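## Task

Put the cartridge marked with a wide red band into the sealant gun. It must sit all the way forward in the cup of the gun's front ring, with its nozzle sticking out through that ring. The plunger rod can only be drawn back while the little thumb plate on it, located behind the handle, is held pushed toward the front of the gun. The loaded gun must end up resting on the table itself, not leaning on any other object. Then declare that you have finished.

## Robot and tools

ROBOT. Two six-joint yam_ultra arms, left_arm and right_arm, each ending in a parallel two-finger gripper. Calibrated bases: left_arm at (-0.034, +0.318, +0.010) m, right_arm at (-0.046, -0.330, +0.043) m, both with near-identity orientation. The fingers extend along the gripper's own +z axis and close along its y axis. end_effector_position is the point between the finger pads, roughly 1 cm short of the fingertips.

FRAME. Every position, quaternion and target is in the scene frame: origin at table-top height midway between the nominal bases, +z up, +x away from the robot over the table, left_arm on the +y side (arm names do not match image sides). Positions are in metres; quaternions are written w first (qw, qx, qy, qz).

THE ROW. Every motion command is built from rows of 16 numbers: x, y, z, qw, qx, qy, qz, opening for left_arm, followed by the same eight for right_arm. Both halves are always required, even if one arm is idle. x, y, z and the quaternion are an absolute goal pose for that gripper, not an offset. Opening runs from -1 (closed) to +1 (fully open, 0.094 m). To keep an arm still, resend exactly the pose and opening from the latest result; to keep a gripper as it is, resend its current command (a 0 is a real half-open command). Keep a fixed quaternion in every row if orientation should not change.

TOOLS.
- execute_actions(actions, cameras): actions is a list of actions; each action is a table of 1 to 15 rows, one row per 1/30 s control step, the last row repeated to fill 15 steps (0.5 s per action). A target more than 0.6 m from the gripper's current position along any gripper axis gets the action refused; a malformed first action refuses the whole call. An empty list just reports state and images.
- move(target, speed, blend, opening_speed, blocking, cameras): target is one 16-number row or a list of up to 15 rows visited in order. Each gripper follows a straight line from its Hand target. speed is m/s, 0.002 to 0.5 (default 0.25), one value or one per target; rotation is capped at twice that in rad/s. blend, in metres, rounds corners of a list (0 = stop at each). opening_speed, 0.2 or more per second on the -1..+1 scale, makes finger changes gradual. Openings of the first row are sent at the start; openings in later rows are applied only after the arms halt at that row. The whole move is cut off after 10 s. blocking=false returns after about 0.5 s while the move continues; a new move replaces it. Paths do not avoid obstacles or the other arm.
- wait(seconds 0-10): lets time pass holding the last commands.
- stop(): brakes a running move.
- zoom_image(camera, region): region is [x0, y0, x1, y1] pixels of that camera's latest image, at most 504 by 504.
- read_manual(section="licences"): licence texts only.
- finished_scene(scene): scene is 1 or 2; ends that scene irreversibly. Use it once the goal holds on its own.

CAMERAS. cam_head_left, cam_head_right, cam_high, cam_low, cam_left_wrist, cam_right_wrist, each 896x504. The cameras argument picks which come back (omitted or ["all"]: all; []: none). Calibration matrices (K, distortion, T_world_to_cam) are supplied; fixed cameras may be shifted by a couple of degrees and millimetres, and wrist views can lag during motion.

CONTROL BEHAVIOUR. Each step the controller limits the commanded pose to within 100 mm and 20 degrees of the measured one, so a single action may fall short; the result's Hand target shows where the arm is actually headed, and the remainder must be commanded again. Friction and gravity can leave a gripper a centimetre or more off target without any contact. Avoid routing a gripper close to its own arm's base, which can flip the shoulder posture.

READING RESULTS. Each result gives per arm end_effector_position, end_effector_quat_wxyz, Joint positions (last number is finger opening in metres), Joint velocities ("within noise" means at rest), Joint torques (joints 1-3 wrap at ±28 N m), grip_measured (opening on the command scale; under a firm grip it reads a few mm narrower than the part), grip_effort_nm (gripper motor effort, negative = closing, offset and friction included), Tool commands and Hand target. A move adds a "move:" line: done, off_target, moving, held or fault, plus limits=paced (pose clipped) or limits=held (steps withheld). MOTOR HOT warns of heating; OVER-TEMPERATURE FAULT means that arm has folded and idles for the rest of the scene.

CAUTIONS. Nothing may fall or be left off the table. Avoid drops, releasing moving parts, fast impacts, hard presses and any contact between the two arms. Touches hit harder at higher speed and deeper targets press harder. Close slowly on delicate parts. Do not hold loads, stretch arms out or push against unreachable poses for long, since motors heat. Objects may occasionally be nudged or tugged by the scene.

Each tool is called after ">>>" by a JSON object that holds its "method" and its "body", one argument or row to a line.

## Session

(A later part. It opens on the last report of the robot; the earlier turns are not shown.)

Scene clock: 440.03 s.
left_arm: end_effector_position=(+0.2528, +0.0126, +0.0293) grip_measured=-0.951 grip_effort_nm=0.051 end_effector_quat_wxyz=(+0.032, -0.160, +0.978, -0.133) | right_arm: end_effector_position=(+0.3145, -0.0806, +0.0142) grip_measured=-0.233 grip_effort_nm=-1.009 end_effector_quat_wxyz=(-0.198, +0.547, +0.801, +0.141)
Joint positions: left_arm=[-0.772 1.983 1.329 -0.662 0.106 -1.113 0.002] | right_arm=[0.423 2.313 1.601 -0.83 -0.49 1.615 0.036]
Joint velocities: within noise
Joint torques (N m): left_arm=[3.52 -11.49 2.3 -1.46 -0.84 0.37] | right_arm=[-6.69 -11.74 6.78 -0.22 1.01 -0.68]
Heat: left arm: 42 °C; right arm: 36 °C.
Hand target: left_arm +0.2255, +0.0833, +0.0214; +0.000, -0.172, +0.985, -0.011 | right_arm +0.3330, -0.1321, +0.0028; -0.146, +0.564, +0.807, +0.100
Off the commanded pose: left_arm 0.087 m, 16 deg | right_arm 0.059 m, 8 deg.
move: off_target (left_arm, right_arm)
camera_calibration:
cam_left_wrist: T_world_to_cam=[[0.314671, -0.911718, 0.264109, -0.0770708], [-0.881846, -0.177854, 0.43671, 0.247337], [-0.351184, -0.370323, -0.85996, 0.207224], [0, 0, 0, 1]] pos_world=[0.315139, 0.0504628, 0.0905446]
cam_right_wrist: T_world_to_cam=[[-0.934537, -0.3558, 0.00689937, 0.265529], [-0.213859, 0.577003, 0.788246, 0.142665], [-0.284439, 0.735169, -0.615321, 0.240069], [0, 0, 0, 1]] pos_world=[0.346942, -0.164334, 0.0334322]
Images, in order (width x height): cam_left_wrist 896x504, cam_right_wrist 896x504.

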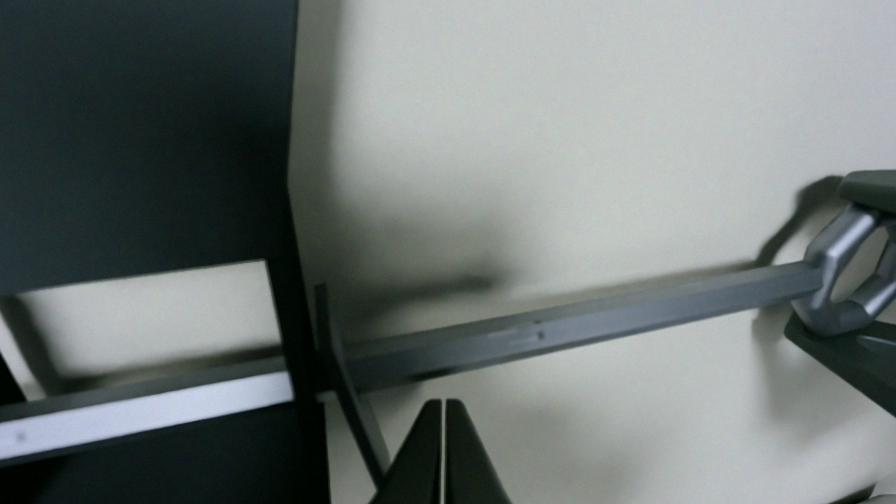

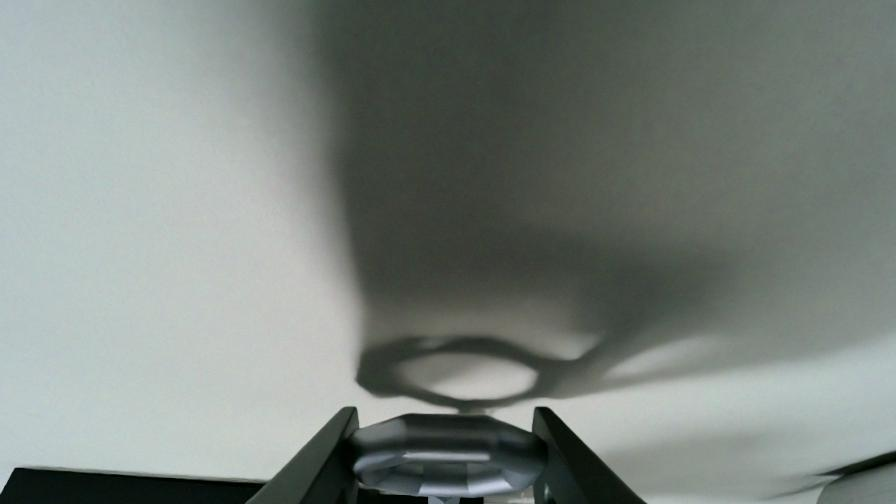

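>>> {"method": "move", "body": {
  "target": [
    [0.2400,0.0440,0.022,0,-0.1762,0.9843,0,-0.95,0.3220,-0.0980,0.001,-0.1425,0.5627,0.8081,0.0992,-0.6],
    [0.2530,0.0060,0.026,0,-0.1762,0.9843,0,-0.95,0.3170,-0.0840,0.001,-0.1425,0.5627,0.8081,0.0992,-0.6],
    [0.2430,0.0010,0.019,0,-0.1762,0.9843,0,-0.95,0.3170,-0.0840,0.001,-0.1425,0.5627,0.8081,0.0992,-0.6]
  ],
  "speed": 0.06,
  "cameras": ["cam_left_wrist","cam_right_wrist"]
}}

Scene clock: 460.00 s.
left_arm: end_effector_position=(+0.2555, +0.0163, +0.0417) grip_measured=-0.951 grip_effort_nm=0.042 end_effector_quat_wxyz=(+0.020, -0.181, +0.983, +0.001) | right_arm: end_effector_position=(+0.3183, -0.0858, +0.0094) grip_measured=-0.233 grip_effort_nm=-0.999 end_effector_quat_wxyz=(-0.162, +0.551, +0.810, +0.121)
Joint positions: left_arm=[-0.821 2.165 1.697 -1.082 -0.035 -1.188 0.002] | right_arm=[0.44 2.31 1.603 -0.824 -0.405 1.629 0.036]
Joint velocities: within noise
Joint torques (N m): left_arm=[-1.81 -6.53 4.83 0.43 0.19 -0.14] | right_arm=[1.31 -11.56 6.27 0.34 0.33 0.36]
Heat: left arm: 41 °C; right arm: 36 °C.
Hand target: left_arm +0.2449, +0.0081, +0.0197; +0.001, -0.178, +0.984, +0.007 | right_arm +0.3201, -0.0883, +0.0018; -0.140, +0.563, +0.808, +0.102
Off the commanded pose: left_arm 0.030 m, 2 deg | right_arm 0.009 m, 4 deg.
move: off_target (left_arm, right_arm)
camera_calibration:
cam_left_wrist: T_world_to_cam=[[0.366083, -0.930581, -0.00180371, -0.0795261], [-0.838673, -0.330766, 0.432691, 0.236639], [-0.40325, -0.156888, -0.901541, 0.231767], [0, 0, 0, 1]] pos_world=[0.321036, 0.0406282, 0.106412]
cam_right_wrist: T_world_to_cam=[[-0.934094, -0.35702, -0.00236569, 0.267058], [-0.244018, 0.633575, 0.734192, 0.165244], [-0.260622, 0.686382, -0.678938, 0.230819], [0, 0, 0, 1]] pos_world=[0.349936, -0.167779, 0.0360224]
Images, in order (width x height): cam_left_wrist 896x504, cam_right_wrist 896x504.

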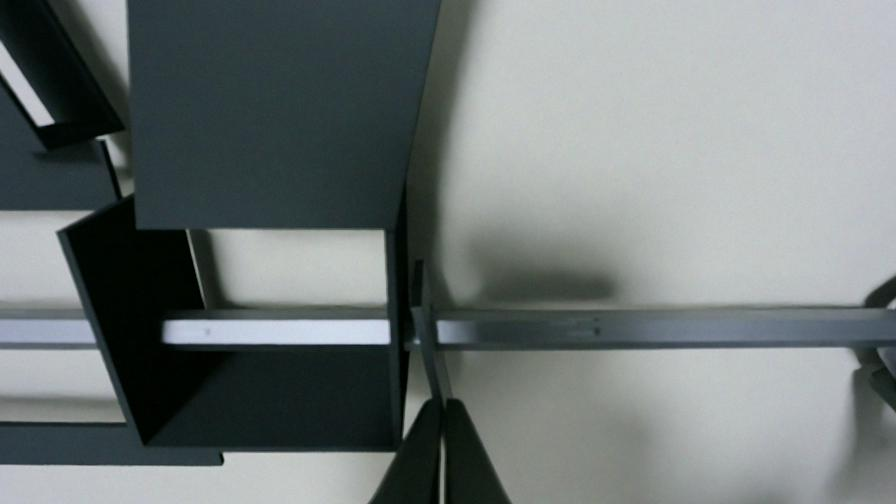

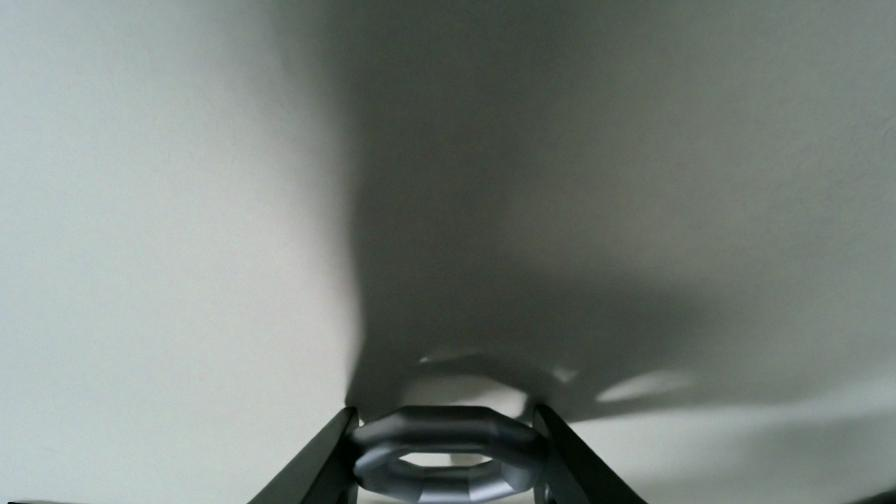

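>>> {"method": "move", "body": {
  "target": [
    [0.2555,0.0020,0.055,0,-0.1762,0.9843,0,-0.95,0.3170,-0.0840,0.001,-0.1425,0.5627,0.8081,0.0992,-0.6],
    [0.2600,-0.0080,0.055,0,-0.1762,0.9843,0,-0.95,0.3170,-0.0840,0.001,-0.1425,0.5627,0.8081,0.0992,-0.6],
    [0.2600,-0.0080,0.020,0,-0.1762,0.9843,0,-0.95,0.3170,-0.0840,0.001,-0.1425,0.5627,0.8081,0.0992,-0.6]
  ],
  "speed": 0.06,
  "cameras": ["cam_left_wrist","cam_right_wrist"]
}}

Scene clock: 494.17 s.
left_arm: end_effector_position=(+0.2602, -0.0051, +0.0584) grip_measured=-0.951 grip_effort_nm=0.051 end_effector_quat_wxyz=(+0.013, -0.177, +0.984, -0.019) | right_arm: end_effector_position=(+0.3180, -0.0855, +0.0091) grip_measured=-0.233 grip_effort_nm=-1.009 end_effector_quat_wxyz=(-0.157, +0.552, +0.811, +0.117)
Joint positions: left_arm=[-0.833 2.204 1.826 -1.147 -0.003 -1.191 0.002] | right_arm=[0.446 2.308 1.603 -0.824 -0.392 1.637 0.036]
Joint velocities: within noise
Joint torques (N m): left_arm=[-0.14 -10.47 5.53 0.19 0.01 0.03] | right_arm=[1.73 -11.21 6.38 0.31 0.19 0.37]
Heat: left arm: 36 °C; right arm: 38 °C.
Hand target: left_arm +0.2590, -0.0037, +0.0579; +0.012, -0.177, +0.984, -0.016 | right_arm +0.3168, -0.0843, +0.0010; -0.143, +0.562, +0.808, +0.100
Off the commanded pose: left_arm 0.039 m, 3 deg | right_arm 0.008 m, 3 deg.
move: held (left_arm; a check stopped the path), off_target (right_arm); path passed 1 of 3 targets; limits=held
pose unreachable (left arm): on one or more control steps of this call, first in action 0 (counted from 0), this arm could not follow its commanded pose, so it was not sent that pose on those steps. It may still have moved: this result reports where it is.
cause: moving toward the commanded pose would bring a part of the arm too close to another arm (this arm's wrist (the part past joint 4) and the right arm's wrist (the part past joint 4), along the way the arms are being sent, or toward where that arm still pushes).
camera_calibration:
cam_left_wrist: T_world_to_cam=[[0.35662, -0.933621, 0.0342684, -0.100805], [-0.839203, -0.304005, 0.45091, 0.225486], [-0.410561, -0.189562, -0.891912, 0.24654], [0, 0, 0, 1]] pos_world=[0.326397, 0.0211699, 0.121673]
cam_right_wrist: T_world_to_cam=[[-0.934617, -0.355652, -0.00180932, 0.267153], [-0.246214, 0.643336, 0.724912, 0.166843], [-0.256653, 0.677961, -0.688839, 0.228433], [0, 0, 0, 1]] pos_world=[0.349393, -0.167191, 0.0368909]
Images, in order (width x height): cam_left_wrist 896x504, cam_right_wrist 896x504.

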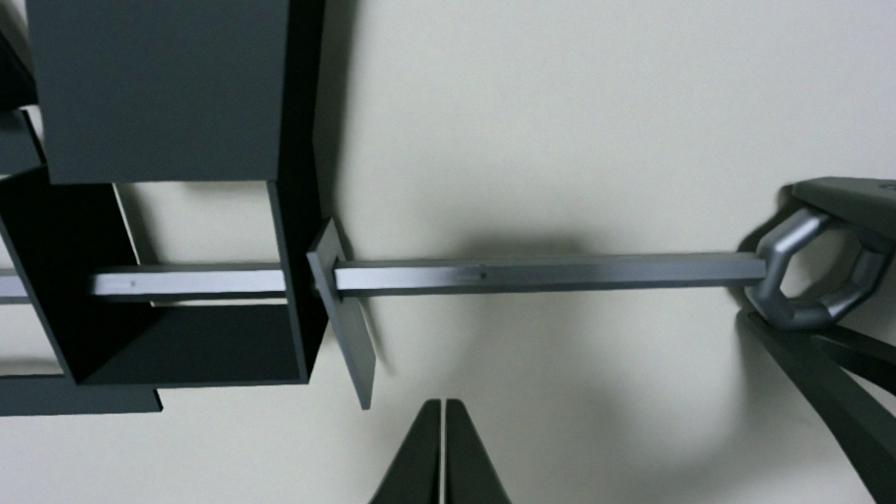

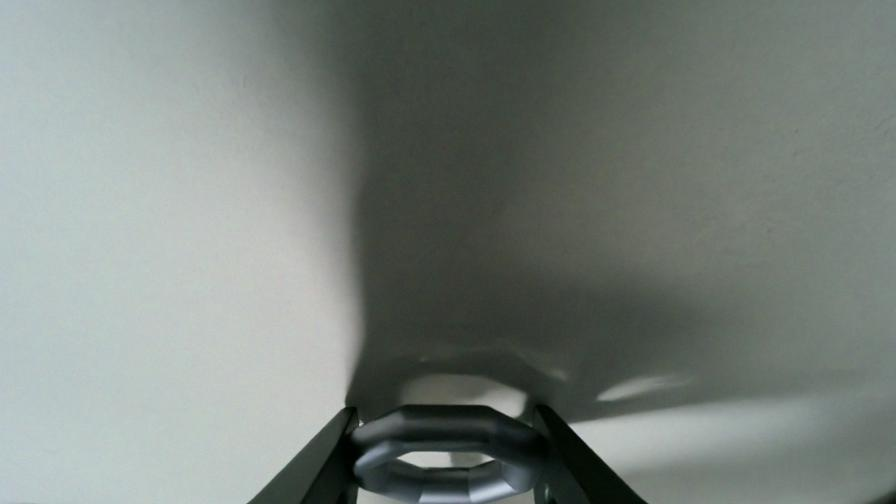

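>>> {"method": "move", "body": {
  "target": [
    [0.2555,0.0000,0.055,0,-0.1762,0.9843,0,-0.95,0.3170,-0.0840,0.001,-0.1425,0.5627,0.8081,0.0992,-0.6],
    [0.2570,-0.0020,0.020,0,-0.1762,0.9843,0,-0.95,0.3170,-0.0840,0.001,-0.1425,0.5627,0.8081,0.0992,-0.6]
  ],
  "speed": 0.06,
  "cameras": ["cam_left_wrist"]
}}

Scene clock: 516.33 s.
left_arm: end_effector_position=(+0.2543, +0.0014, +0.0292) grip_measured=-0.951 grip_effort_nm=0.042 end_effector_quat_wxyz=(+0.000, -0.177, +0.984, +0.003) | right_arm: end_effector_position=(+0.3180, -0.0855, +0.0091) grip_measured=-0.233 grip_effort_nm=-1.009 end_effector_quat_wxyz=(-0.157, +0.552, +0.811, +0.117)
Joint positions: left_arm=[-0.833 2.242 1.772 -1.105 -0.003 -1.191 0.002] | right_arm=[0.446 2.308 1.603 -0.824 -0.392 1.637 0.036]
Joint velocities: within noise
Joint torques (N m): left_arm=[0.05 -9.17 5.39 0.39 0.02 0.02] | right_arm=[1.74 -11.26 6.38 0.32 0.2 0.37]
Heat: left arm: 36 °C; right arm: 40 °C.
Hand target: left_arm +0.2563, -0.0012, +0.0202; +0.000, -0.176, +0.984, +0.001 | right_arm +0.3169, -0.0842, +0.0012; -0.143, +0.562, +0.808, +0.100
Off the commanded pose: left_arm 0.010 m, 0 deg | right_arm 0.008 m, 3 deg.
move: off_target (right_arm)
camera_calibration:
cam_left_wrist: T_world_to_cam=[[0.356983, -0.934022, -0.0129151, -0.0903347], [-0.823608, -0.321246, 0.46741, 0.231267], [-0.44072, -0.15622, -0.883947, 0.226696], [0, 0, 0, 1]] pos_world=[0.322631, 0.0253337, 0.0911237]
Images, in order (width x height): cam_left_wrist 896x504.

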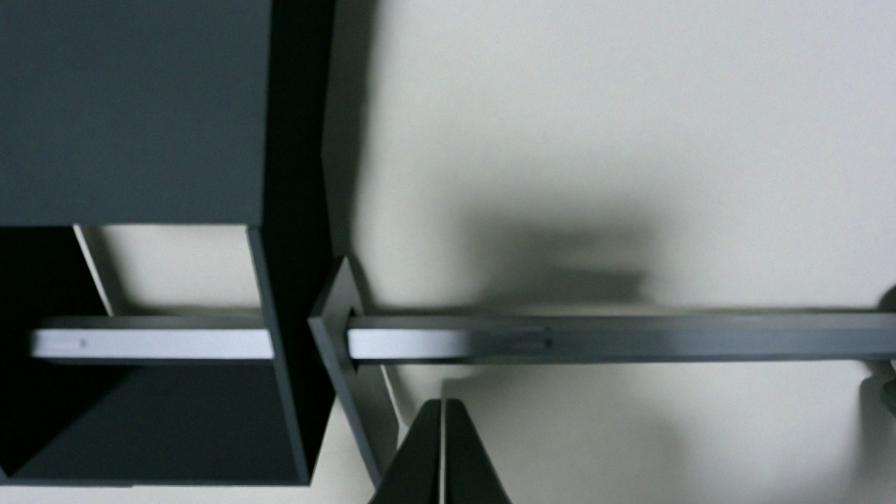

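>>> {"method": "move", "body": {
  "target": [
    [0.2555,-0.0025,0.014,0,-0.1762,0.9843,0,-0.95,0.3170,-0.0840,0.001,-0.1425,0.5627,0.8081,0.0992,-0.6],
    [0.2450,0.0255,0.014,0,-0.1762,0.9843,0,-0.95,0.3190,-0.0900,0.001,-0.1425,0.5627,0.8081,0.0992,-0.6],
    [0.2310,0.0630,0.014,0,-0.1762,0.9843,0,-0.95,0.3300,-0.1180,0.001,-0.1425,0.5627,0.8081,0.0992,-0.6]
  ],
  "speed": 0.04,
  "cameras": ["cam_left_wrist"]
}}

Scene clock: 533.80 s.
left_arm: end_effector_position=(+0.2528, +0.0070, +0.0181) grip_measured=-0.951 grip_effort_nm=0.046 end_effector_quat_wxyz=(+0.026, -0.171, +0.981, -0.089) | right_arm: end_effector_position=(+0.3165, -0.0806, +0.0116) grip_measured=-0.233 grip_effort_nm=-1.004 end_effector_quat_wxyz=(-0.171, +0.552, +0.806, +0.127)
Joint positions: left_arm=[-0.803 2.072 1.435 -0.756 0.056 -1.154 0.002] | right_arm=[0.444 2.308 1.603 -0.821 -0.427 1.641 0.036]
Joint velocities: within noise
Joint torques (N m): left_arm=[2.13 -11.69 2.65 -0.92 -0.42 0.29] | right_arm=[-4.25 -11.47 6.19 -0.05 0.47 -0.45]
Heat: left arm: 37 °C; right arm: 41 °C.
Hand target: left_arm +0.2330, +0.0553, +0.0150; +0.002, -0.176, +0.984, -0.008 | right_arm +0.3261, -0.1127, +0.0018; -0.145, +0.562, +0.808, +0.099
Off the commanded pose: left_arm 0.060 m, 11 deg | right_arm 0.041 m, 5 deg.
move: off_target (left_arm, right_arm)
camera_calibration:
cam_left_wrist: T_world_to_cam=[[0.339597, -0.923829, 0.176672, -0.0837894], [-0.865504, -0.233399, 0.443203, 0.247369], [-0.368209, -0.303421, -0.878839, 0.199693], [0, 0, 0, 1]] pos_world=[0.316082, 0.0409195, 0.0806663]
Images, in order (width x height): cam_left_wrist 896x504.

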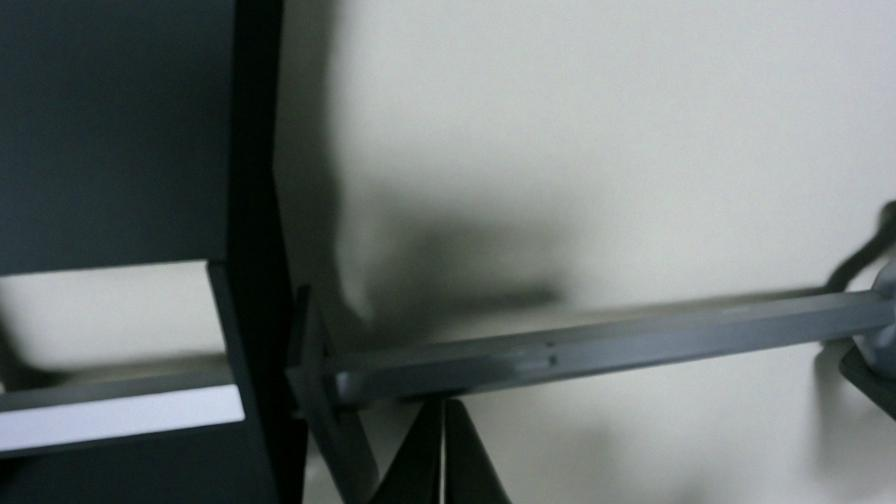

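>>> {"method": "move", "body": {
  "target": [
    [0.2400,0.0350,0.018,0,-0.1762,0.9843,0,-0.95,0.3190,-0.0880,0.001,-0.1425,0.5627,0.8081,0.0992,-0.6],
    [0.2540,0.0010,0.019,0,-0.1762,0.9843,0,-0.95,0.3170,-0.0840,0.001,-0.1425,0.5627,0.8081,0.0992,-0.6],
    [0.2480,-0.0040,0.019,0,-0.1762,0.9843,0,-0.95,0.3170,-0.0840,0.001,-0.1425,0.5627,0.8081,0.0992,-0.6]
  ],
  "speed": 0.06,
  "cameras": ["cam_left_wrist"]
}}

>>> {"method": "move", "body": {
  "target": [
    [0.2330,0.0210,0.020,0,-0.1762,0.9843,0,-0.95,0.3180,-0.0870,0.001,-0.1425,0.5627,0.8081,0.0992,-0.6]
  ],
  "speed": 0.04,
  "cameras": ["cam_left_wrist"]
}}

Scene clock: 567.57 s.
left_arm: end_effector_position=(+0.2442, -0.0026, +0.0195) grip_measured=-0.951 grip_effort_nm=0.051 end_effector_quat_wxyz=(-0.007, -0.168, +0.986, -0.010) | right_arm: end_effector_position=(+0.3164, -0.0804, +0.0097) grip_measured=-0.233 grip_effort_nm=-1.009 end_effector_quat_wxyz=(-0.160, +0.555, +0.808, +0.119)
Joint positions: left_arm=[-0.847 2.224 1.701 -1.039 0.022 -1.186 0.002] | right_arm=[0.455 2.308 1.603 -0.818 -0.399 1.655 0.036]
Joint velocities: within noise
Joint torques (N m): left_arm=[-0.54 -8.69 8.28 -0.07 -0.23 -0.13] | right_arm=[0.64 -11.32 6.34 0.25 0.28 0.13]
Heat: left arm: 42 °C; right arm: 42 °C.
Hand target: left_arm +0.2462, -0.0019, +0.0183; -0.002, -0.172, +0.985, +0.004 | right_arm +0.3175, -0.0858, +0.0012; -0.142, +0.562, +0.809, +0.100
Off the commanded pose: left_arm 0.004 m, 2 deg | right_arm 0.009 m, 3 deg.
move: off_target (right_arm)
camera_calibration:
cam_left_wrist: T_world_to_cam=[[0.339664, -0.940504, 0.00891494, -0.0868239], [-0.82496, -0.293356, 0.483098, 0.226237], [-0.451741, -0.171446, -0.875521, 0.215512], [0, 0, 0, 1]] pos_world=[0.313483, 0.0216584, 0.0801641]
Images, in order (width x height): cam_left_wrist 896x504.

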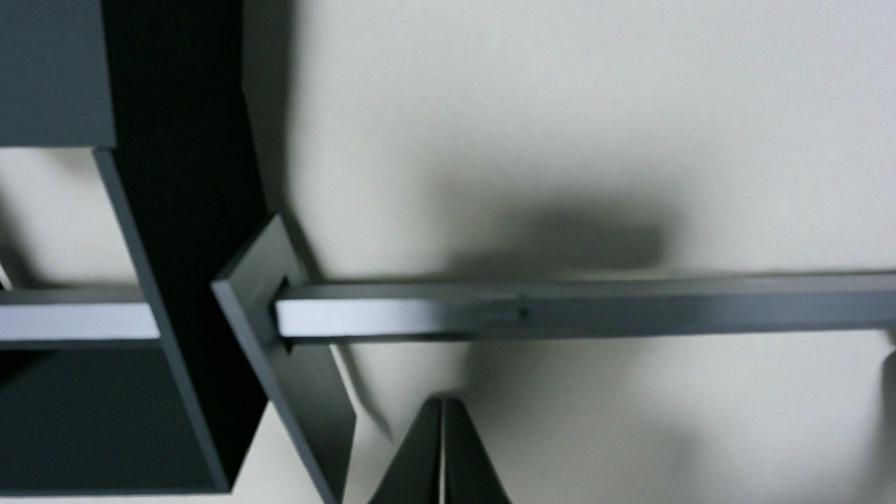

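Scene clock: 568.80 s.
left_arm: end_effector_position=(+0.2399, +0.0032, +0.0163) grip_measured=-0.951 grip_effort_nm=0.046 end_effector_quat_wxyz=(+0.002, -0.168, +0.985, -0.025) | right_arm: end_effector_position=(+0.3161, -0.0799, +0.0097) grip_measured=-0.233 grip_effort_nm=-1.013 end_effector_quat_wxyz=(-0.160, +0.554, +0.808, +0.119)
Joint positions: left_arm=[-0.846 2.167 1.594 -0.954 0.022 -1.186 0.002] | right_arm=[0.456 2.308 1.603 -0.818 -0.399 1.655 0.036]
Joint velocities: within noise
Joint torques (N m): left_arm=[0.69 -12.04 3.59 -0.1 -0.2 -0.07] | right_arm=[0.34 -11.34 6.3 0.23 0.27 0.11]
Heat: left arm: 42 °C; right arm: 42 °C.
Hand target: left_arm +0.2353, +0.0189, +0.0204; +0.002, -0.177, +0.984, -0.005 | right_arm +0.3174, -0.0865, +0.0014; -0.143, +0.562, +0.809, +0.100
Off the commanded pose: left_arm 0.019 m, 3 deg | right_arm 0.011 m, 3 deg.
move: off_target (left_arm, right_arm)
camera_calibration:
cam_left_wrist: T_world_to_cam=[[0.340515, -0.939312, 0.0417318, -0.0805624], [-0.835651, -0.281995, 0.471346, 0.228662], [-0.430973, -0.195374, -0.880961, 0.206971], [0, 0, 0, 1]] pos_world=[0.307713, 0.0292451, 0.0779166]
Images, in order (width x height): cam_left_wrist 896x504.

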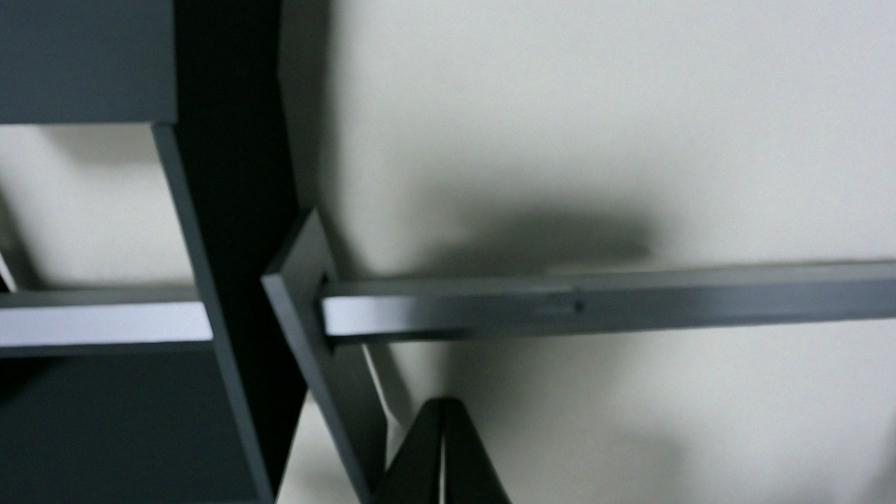

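>>> {"method": "move", "body": {
  "target": [
    [0.2230,0.0490,0.022,0,-0.1762,0.9843,0,-0.95,0.3230,-0.1000,0.001,-0.1425,0.5627,0.8081,0.0992,-0.6]
  ],
  "speed": 0.04,
  "cameras": ["cam_left_wrist"]
}}

Scene clock: 579.20 s.
left_arm: end_effector_position=(+0.2398, +0.0071, +0.0174) grip_measured=-0.951 grip_effort_nm=0.056 end_effector_quat_wxyz=(+0.019, -0.168, +0.984, -0.061) | right_arm: end_effector_position=(+0.3152, -0.0768, +0.0108) grip_measured=-0.233 grip_effort_nm=-1.009 end_effector_quat_wxyz=(-0.166, +0.555, +0.806, +0.123)
Joint positions: left_arm=[-0.835 2.086 1.462 -0.823 0.033 -1.177 0.002] | right_arm=[0.458 2.308 1.603 -0.814 -0.415 1.661 0.036]
Joint velocities: within noise
Joint torques (N m): left_arm=[1.61 -12.26 3.23 -0.78 -0.29 0.11] | right_arm=[-2.43 -11.47 6.17 0.06 0.39 -0.23]
Heat: left arm: 42 °C; right arm: 42 °C.
Hand target: left_arm +0.2238, +0.0451, +0.0217; +0.000, -0.175, +0.985, -0.002 | right_arm +0.3215, -0.0990, +0.0016; -0.144, +0.564, +0.807, +0.098
Off the commanded pose: left_arm 0.045 m, 7 deg | right_arm 0.026 m, 4 deg.
move: off_target (left_arm, right_arm)
camera_calibration:
cam_left_wrist: T_world_to_cam=[[0.337436, -0.933742, 0.119428, -0.0776076], [-0.856616, -0.251977, 0.450241, 0.234407], [-0.390316, -0.254231, -0.884884, 0.199383], [0, 0, 0, 1]] pos_world=[0.304807, 0.0372894, 0.0801601]
Images, in order (width x height): cam_left_wrist 896x504.

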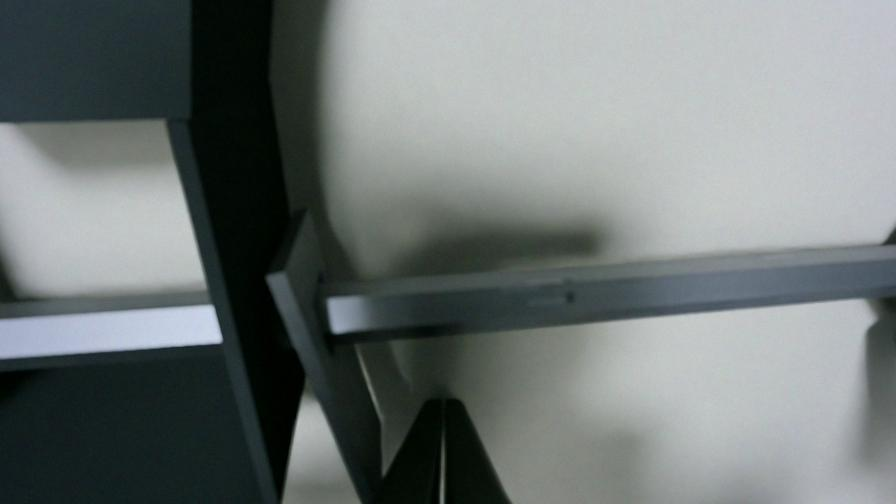

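Good lateral position; push harder.

>>> {"method": "move", "body": {
  "target": [
    [0.2165,0.0680,0.022,0,-0.1762,0.9843,0,-0.95,0.3300,-0.1170,0.001,-0.1425,0.5627,0.8081,0.0992,-0.6]
  ],
  "speed": 0.04,
  "cameras": ["cam_left_wrist"]
}}

Scene clock: 586.57 s.
left_arm: end_effector_position=(+0.2410, +0.0122, +0.0248) grip_measured=-0.951 grip_effort_nm=0.051 end_effector_quat_wxyz=(+0.028, -0.164, +0.982, -0.089) | right_arm: end_effector_position=(+0.3151, -0.0760, +0.0120) grip_measured=-0.233 grip_effort_nm=-1.004 end_effector_quat_wxyz=(-0.180, +0.552, +0.803, +0.132)
Joint positions: left_arm=[-0.816 2.02 1.384 -0.756 0.051 -1.154 0.002] | right_arm=[0.447 2.311 1.603 -0.814 -0.448 1.649 0.036]
Joint velocities: within noise
Joint torques (N m): left_arm=[2.25 -11.56 2.63 -1.03 -0.38 0.12] | right_arm=[-5.27 -11.62 6.27 -0.12 0.65 -0.59]
Heat: left arm: 41 °C; right arm: 42 °C.
Hand target: left_arm +0.2181, +0.0624, +0.0225; -0.001, -0.174, +0.985, -0.003 | right_arm +0.3277, -0.1158, +0.0016; -0.145, +0.563, +0.807, +0.100
Off the commanded pose: left_arm 0.061 m, 11 deg | right_arm 0.045 m, 6 deg.
move: off_target (left_arm, right_arm)
camera_calibration:
cam_left_wrist: T_world_to_cam=[[0.326801, -0.928511, 0.176262, -0.0730509], [-0.870383, -0.223009, 0.438977, 0.236624], [-0.368287, -0.296874, -0.881039, 0.20281], [0, 0, 0, 1]] pos_world=[0.304519, 0.0451495, 0.0876869]
Images, in order (width x height): cam_left_wrist 896x504.

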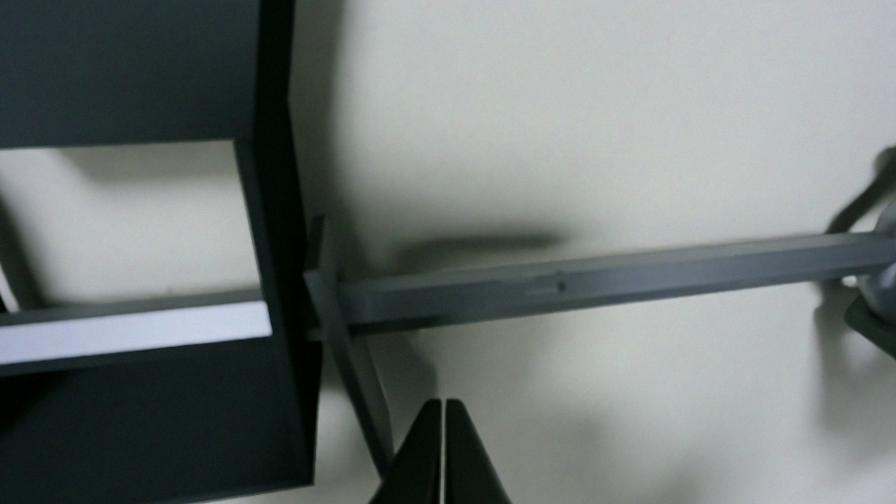

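>>> {"method": "move", "body": {
  "target": [
    [0.2090,0.0850,0.018,0,-0.1762,0.9843,0,-0.95,0.3370,-0.1320,0.001,-0.1425,0.5627,0.8081,0.0992,-0.6]
  ],
  "speed": 0.04,
  "cameras": ["cam_left_wrist","cam_high"]
}}

Scene clock: 608.63 s.
left_arm: end_effector_position=(+0.2412, +0.0095, +0.0286) grip_measured=-0.951 grip_effort_nm=0.051 end_effector_quat_wxyz=(+0.037, -0.156, +0.979, -0.124) | right_arm: end_effector_position=(+0.3142, -0.0801, +0.0142) grip_measured=-0.233 grip_effort_nm=-1.009 end_effector_quat_wxyz=(-0.197, +0.549, +0.800, +0.138)
Joint positions: left_arm=[-0.809 1.969 1.309 -0.662 0.079 -1.137 0.002] | right_arm=[0.426 2.313 1.603 -0.831 -0.485 1.623 0.036]
Joint velocities: within noise
Joint torques (N m): left_arm=[2.8 -11.08 2.13 -1.39 -0.66 0.15] | right_arm=[-6.57 -11.6 6.97 -0.2 0.96 -0.71]
Heat: left arm: 42 °C; right arm: 42 °C.
Hand target: left_arm +0.2121, +0.0753, +0.0195; +0.000, -0.173, +0.985, -0.008 | right_arm +0.3331, -0.1300, +0.0030; -0.146, +0.564, +0.807, +0.100
Off the commanded pose: left_arm 0.083 m, 15 deg | right_arm 0.058 m, 8 deg.
move: off_target (left_arm, right_arm)
camera_calibration:
cam_left_wrist: T_world_to_cam=[[0.306667, -0.918915, 0.248095, -0.0736016], [-0.886774, -0.181134, 0.425233, 0.23848], [-0.345814, -0.350409, -0.870417, 0.200142], [0, 0, 0, 1]] pos_world=[0.303261, 0.0456948, 0.0910581]
Images, in order (width x height): cam_high 896x504, cam_left_wrist 896x504.

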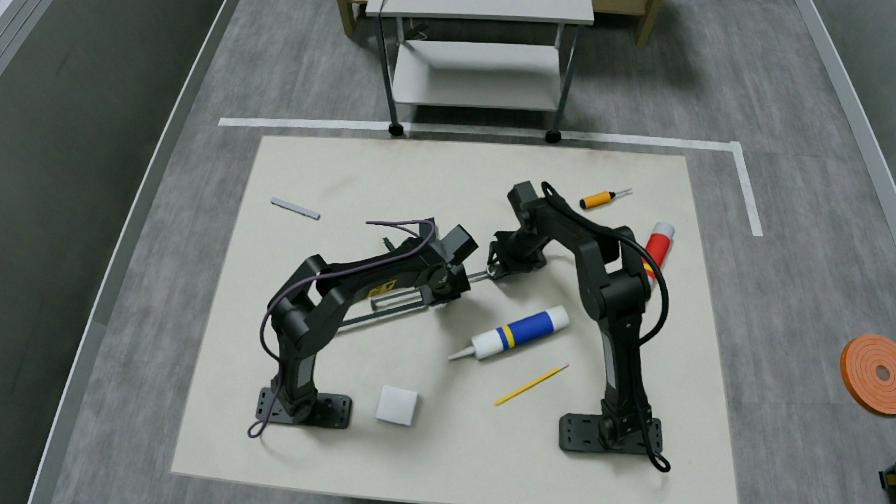

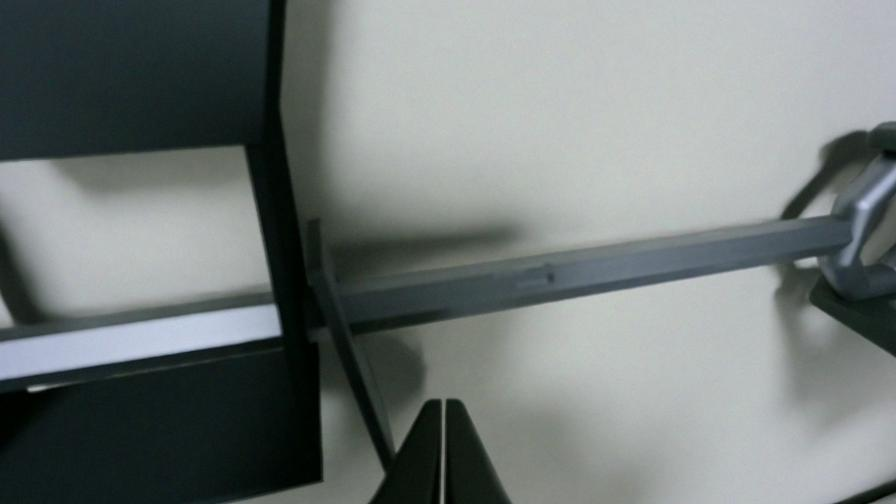

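>>> {"method": "move", "body": {
  "target": [
    [0.2050,0.0960,0.012,-0.018,-0.186,0.980,0.062,-0.95,0.3400,-0.1460,0.001,-0.1425,0.5627,0.8081,0.0992,-0.6]
  ],
  "speed": 0.04,
  "cameras": ["cam_left_wrist","cam_high"]
}}

Scene clock: 638.37 s.
left_arm: end_effector_position=(+0.2420, +0.0066, +0.0309) grip_measured=-0.951 grip_effort_nm=0.056 end_effector_quat_wxyz=(+0.036, -0.155, +0.979, -0.129) | right_arm: end_effector_position=(+0.3140, -0.0842, +0.0167) grip_measured=-0.233 grip_effort_nm=-1.009 end_effector_quat_wxyz=(-0.211, +0.548, +0.796, +0.144)
Joint positions: left_arm=[-0.809 1.969 1.316 -0.662 0.086 -1.137 0.002] | right_arm=[0.406 2.313 1.603 -0.847 -0.516 1.603 0.036]
Joint velocities: within noise
Joint torques (N m): left_arm=[2.8 -9.55 2.86 -1.83 -0.91 0.07] | right_arm=[-7.61 -11.89 6.42 -0.2 1.21 -0.86]
Heat: left arm: 40 °C; right arm: 38 °C.
Hand target: left_arm +0.2083, +0.0839, +0.0171; -0.008, -0.177, +0.984, +0.020 | right_arm +0.3349, -0.1430, +0.0036; -0.148, +0.564, +0.806, +0.100
Off the commanded pose: left_arm 0.099 m, 23 deg; orientation clipped | right_arm 0.069 m, 10 deg.
move: off_target (left_arm, right_arm); limits=paced
camera_calibration:
cam_left_wrist: T_world_to_cam=[[0.304937, -0.916799, 0.257863, -0.0769201], [-0.887071, -0.174886, 0.427223, 0.237648], [-0.346581, -0.359019, -0.866595, 0.201602], [0, 0, 0, 1]] pos_world=[0.304138, 0.0434201, 0.0930132]
Images, in order (width x height): cam_high 896x504, cam_left_wrist 896x504.

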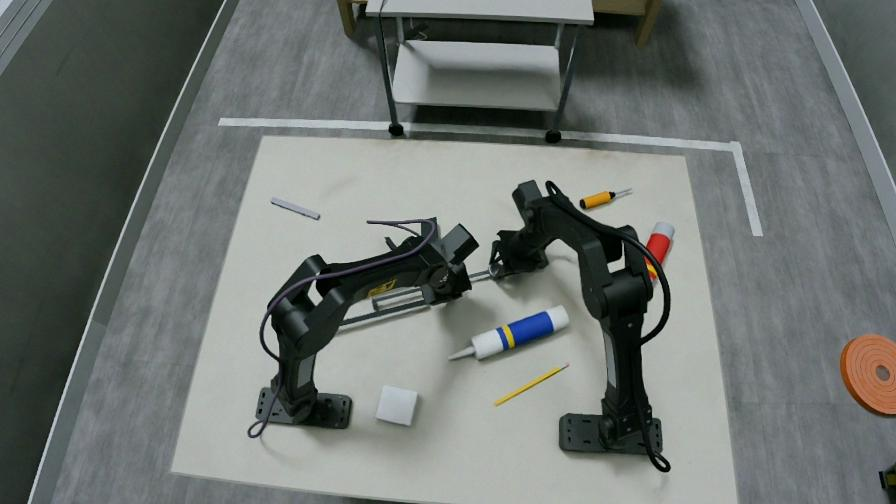

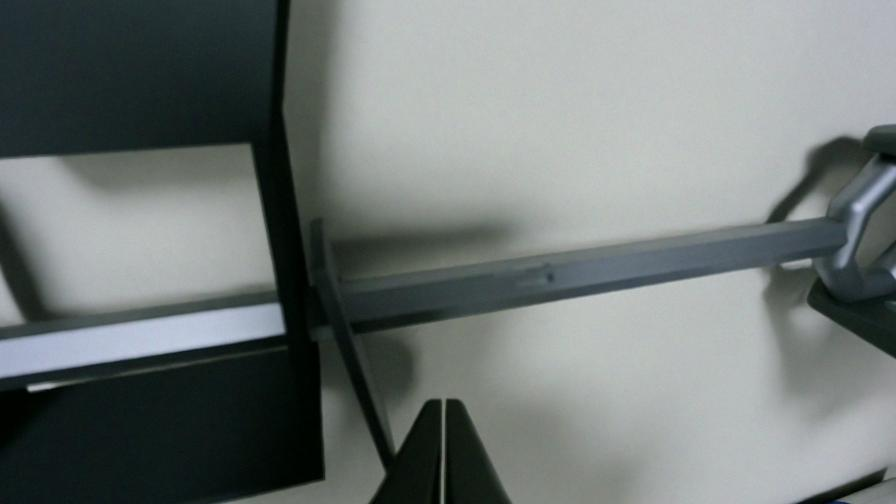

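>>> {"method": "zoom_image", "body": {
  "camera": "cam_left_wrist",
  "region": [220, 180, 480, 500]
}}

Scaled by 1.575 from the camera's 896x504 image, which has a finer 1280x720 frame.

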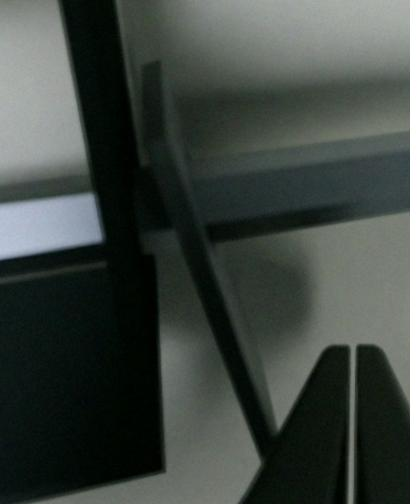

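>>> {"method": "move", "body": {
  "target": [
    [0.2250,0.0450,0.018,0,-0.1762,0.9843,0,-0.95,0.3270,-0.1100,0.001,-0.1425,0.5627,0.8081,0.0992,-0.6],
    [0.2440,0.0010,0.024,0,-0.1762,0.9843,0,-0.95,0.3170,-0.0840,0.001,-0.1425,0.5627,0.8081,0.0992,-0.6],
    [0.2440,0.0010,0.110,0,-0.1762,0.9843,0,-0.95,0.3170,-0.0840,0.001,-0.1425,0.5627,0.8081,0.0992,-0.6],
    [0.2400,0.0300,0.110,0,-0.1762,0.9843,0,-0.2,0.3170,-0.0840,0.001,-0.1425,0.5627,0.8081,0.0992,-0.6]
  ],
  "speed": 0.08,
  "cameras": ["cam_left_wrist","cam_right_wrist"]
}}

Scene clock: 701.43 s.
left_arm: end_effector_position=(+0.2375, +0.0293, +0.0910) grip_measured=-0.202 grip_effort_nm=0.105 end_effector_quat_wxyz=(-0.024, -0.184, +0.982, +0.018) | right_arm: end_effector_position=(+0.3183, -0.0892, +0.0092) grip_measured=-0.233 grip_effort_nm=-1.009 end_effector_quat_wxyz=(-0.159, +0.555, +0.808, +0.115)
Joint positions: left_arm=[-0.807 2.126 1.83 -1.332 0.02 -1.18 0.037] | right_arm=[0.436 2.308 1.603 -0.831 -0.395 1.633 0.036]
Joint velocities: within noise
Joint torques (N m): left_arm=[0.14 -13.65 5.33 0.01 -0.18 0.15] | right_arm=[1.46 -11.45 6.23 0.4 0.25 0.33]
Heat: left arm: 39 °C; right arm: 39 °C.
Hand target: left_arm +0.2404, +0.0324, +0.1092; -0.003, -0.179, +0.984, +0.005 | right_arm +0.3201, -0.0891, +0.0017; -0.140, +0.564, +0.807, +0.102
Off the commanded pose: left_arm 0.019 m, 4 deg | right_arm 0.010 m, 3 deg.
move: off_target (left_arm, right_arm); target 4's new opening was sent with left_arm's hand 0.019 m and 4 deg from that target
camera_calibration:
cam_left_wrist: T_world_to_cam=[[0.3702, -0.927453, -0.0527529, -0.0572319], [-0.792783, -0.345024, 0.502448, 0.187714], [-0.484198, -0.144185, -0.862997, 0.286308], [0, 0, 0, 1]] pos_world=[0.308633, 0.0529671, 0.149747]
cam_right_wrist: T_world_to_cam=[[-0.936812, -0.349799, 0.00487068, 0.267367], [-0.237005, 0.644851, 0.726633, 0.166361], [-0.257316, 0.679564, -0.687008, 0.231433], [0, 0, 0, 1]] pos_world=[0.349453, -0.171027, 0.0368107]
Images, in order (width x height): cam_left_wrist 896x504, cam_right_wrist 896x504.

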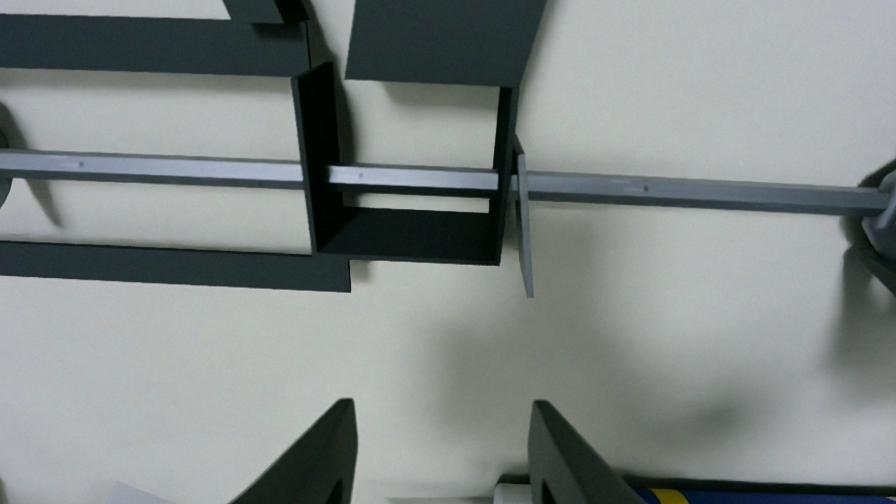

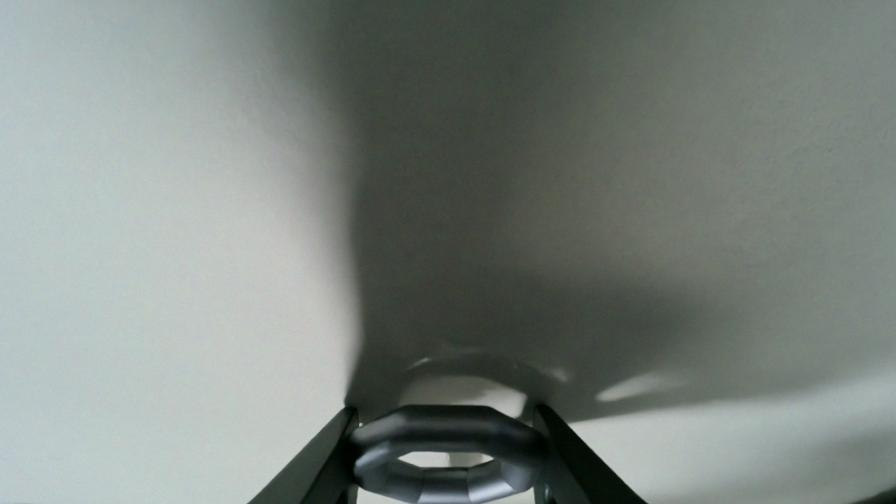

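>>> {"method": "move", "body": {
  "target": [
    [0.2540,0.0460,0.100,0,-0.1762,0.9843,0,0.8,0.3170,-0.0840,0.001,-0.1425,0.5627,0.8081,0.0992,-0.6],
    [0.2540,0.0460,0.060,0,-0.1762,0.9843,0,0.8,0.3170,-0.0840,0.001,-0.1425,0.5627,0.8081,0.0992,-0.6]
  ],
  "speed": 0.08,
  "cameras": ["cam_left_wrist","cam_high"]
}}

Scene clock: 783.77 s.
left_arm: end_effector_position=(+0.2468, +0.0489, +0.0476) grip_measured=+0.798 grip_effort_nm=0.100 end_effector_quat_wxyz=(-0.024, -0.184, +0.983, +0.018) | right_arm: end_effector_position=(+0.3185, -0.0887, +0.0093) grip_measured=-0.233 grip_effort_nm=-1.009 end_effector_quat_wxyz=(-0.153, +0.556, +0.809, +0.112)
Joint positions: left_arm=[-0.757 2.121 1.649 -1.156 0.017 -1.128 0.084] | right_arm=[0.443 2.307 1.604 -0.831 -0.381 1.641 0.036]
Joint velocities: within noise
Joint torques (N m): left_arm=[-0.03 -12.44 4.97 0.26 -0.14 0.14] | right_arm=[1.99 -11.1 6.28 0.39 0.1 0.32]
Heat: left arm: 40 °C; right arm: 45 °C.
Hand target: left_arm +0.2534, +0.0463, +0.0600; -0.001, -0.177, +0.984, +0.000 | right_arm +0.3169, -0.0843, +0.0012; -0.143, +0.562, +0.808, +0.100
Off the commanded pose: left_arm 0.015 m, 4 deg | right_arm 0.010 m, 2 deg.
move: off_target (left_arm)
camera_calibration:
cam_left_wrist: T_world_to_cam=[[0.368741, -0.928083, -0.0518942, -0.0444324], [-0.793718, -0.343429, 0.502065, 0.223792], [-0.483779, -0.143942, -0.863272, 0.256111], [0, 0, 0, 1]] pos_world=[0.317913, 0.072485, 0.10643]
Images, in order (width x height): cam_high 896x504, cam_left_wrist 896x504.

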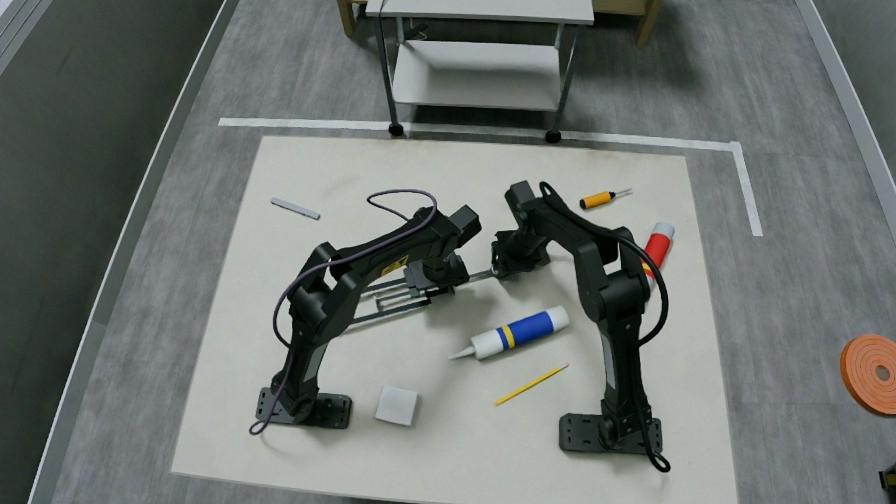

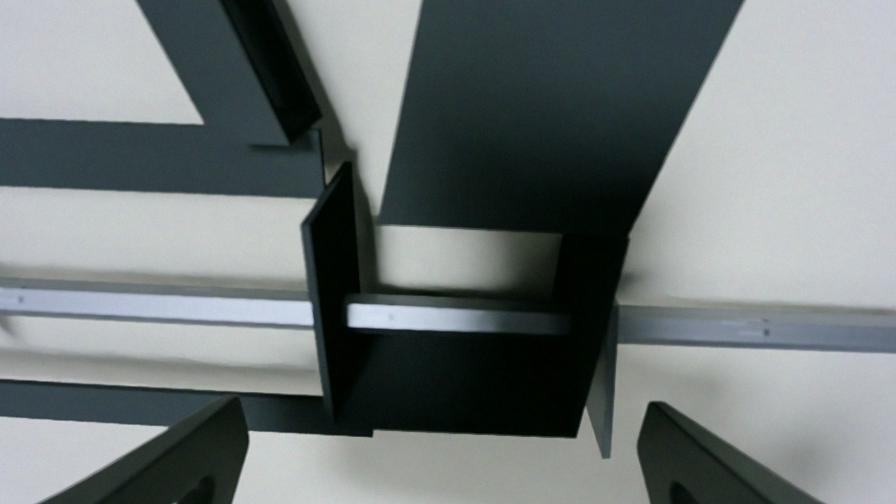

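>>> {"method": "move", "body": {
  "target": [
    [0.2620,0.0430,0.060,0,-0.1762,0.9843,0,0.8,0.3170,-0.0840,0.001,-0.1425,0.5627,0.8081,0.0992,-0.6],
    [0.2620,0.0430,0.048,0,-0.1762,0.9843,0,0.8,0.3170,-0.0840,0.001,-0.1425,0.5627,0.8081,0.0992,-0.6]
  ],
  "speed": 0.05,
  "cameras": ["cam_left_wrist"]
}}

Scene clock: 799.97 s.
left_arm: end_effector_position=(+0.2516, +0.0443, +0.0477) grip_measured=+0.798 grip_effort_nm=0.100 end_effector_quat_wxyz=(-0.016, -0.180, +0.984, +0.007) | right_arm: end_effector_position=(+0.3185, -0.0887, +0.0093) grip_measured=-0.233 grip_effort_nm=-1.009 end_effector_quat_wxyz=(-0.153, +0.556, +0.809, +0.112)
Joint positions: left_arm=[-0.757 2.121 1.651 -1.132 0.017 -1.12 0.084] | right_arm=[0.443 2.307 1.604 -0.831 -0.381 1.641 0.036]
Joint velocities: within noise
Joint torques (N m): left_arm=[0.62 -9.44 6.13 0.34 -0.2 0.17] | right_arm=[2.03 -11.12 6.28 0.39 0.11 0.33]
Heat: left arm: 41 °C; right arm: 43 °C.
Hand target: left_arm +0.2617, +0.0432, +0.0480; +0.000, -0.177, +0.984, +0.001 | right_arm +0.3169, -0.0842, +0.0012; -0.143, +0.562, +0.808, +0.100
Off the commanded pose: left_arm 0.010 m, 2 deg | right_arm 0.010 m, 2 deg.
move: done
camera_calibration:
cam_left_wrist: T_world_to_cam=[[0.362367, -0.931614, -0.0280295, -0.0497546], [-0.80564, -0.328206, 0.493178, 0.228727], [-0.468651, -0.15613, -0.869477, 0.25487], [0, 0, 0, 1]] pos_world=[0.321746, 0.0685104, 0.107406]
Images, in order (width x height): cam_left_wrist 896x504.

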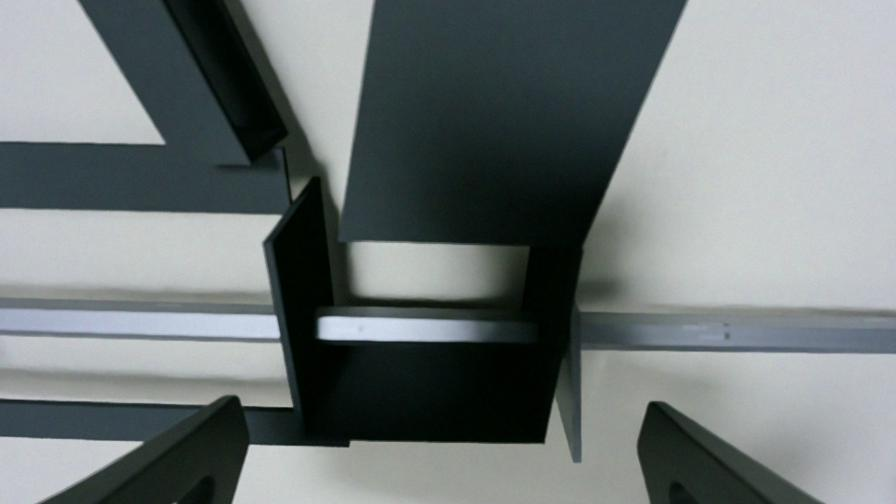

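>>> {"method": "move", "body": {
  "target": [
    [0.2645,0.0455,0.034,0,-0.1762,0.9843,0,0.8,0.3170,-0.0840,0.001,-0.1425,0.5627,0.8081,0.0992,-0.6]
  ],
  "speed": 0.05,
  "cameras": ["cam_left_wrist"]
}}

Scene clock: 813.47 s.
left_arm: end_effector_position=(+0.2603, +0.0454, +0.0423) grip_measured=+0.798 grip_effort_nm=0.100 end_effector_quat_wxyz=(-0.008, -0.187, +0.982, -0.004) | right_arm: end_effector_position=(+0.3185, -0.0887, +0.0093) grip_measured=-0.233 grip_effort_nm=-1.009 end_effector_quat_wxyz=(-0.153, +0.556, +0.809, +0.112)
Joint positions: left_arm=[-0.74 2.121 1.629 -1.082 0.017 -1.119 0.084] | right_arm=[0.443 2.307 1.604 -0.831 -0.381 1.641 0.036]
Joint velocities: within noise
Joint torques (N m): left_arm=[0.54 -8.54 5.16 0.35 -0.18 0.15] | right_arm=[2.03 -11.12 6.28 0.39 0.11 0.32]
Heat: left arm: 40 °C; right arm: 42 °C.
Hand target: left_arm +0.2661, +0.0474, +0.0343; +0.000, -0.183, +0.983, +0.000 | right_arm +0.3169, -0.0843, +0.0012; -0.143, +0.562, +0.808, +0.100
Off the commanded pose: left_arm 0.009 m, 2 deg | right_arm 0.010 m, 2 deg.
move: done
camera_calibration:
cam_left_wrist: T_world_to_cam=[[0.376931, -0.926236, -0.00303657, -0.0571244], [-0.810441, -0.331392, 0.483078, 0.240561], [-0.448451, -0.179626, -0.875572, 0.250499], [0, 0, 0, 1]] pos_world=[0.328829, 0.0718056, 0.102946]
Images, in order (width x height): cam_left_wrist 896x504.

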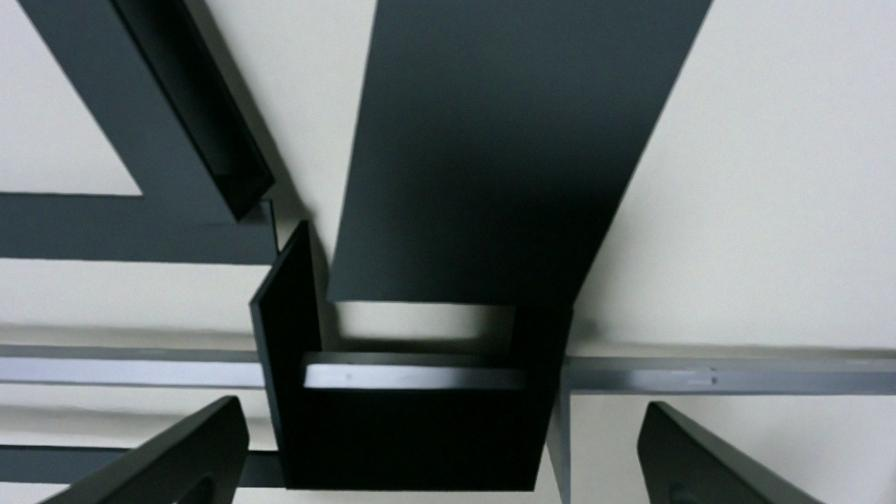

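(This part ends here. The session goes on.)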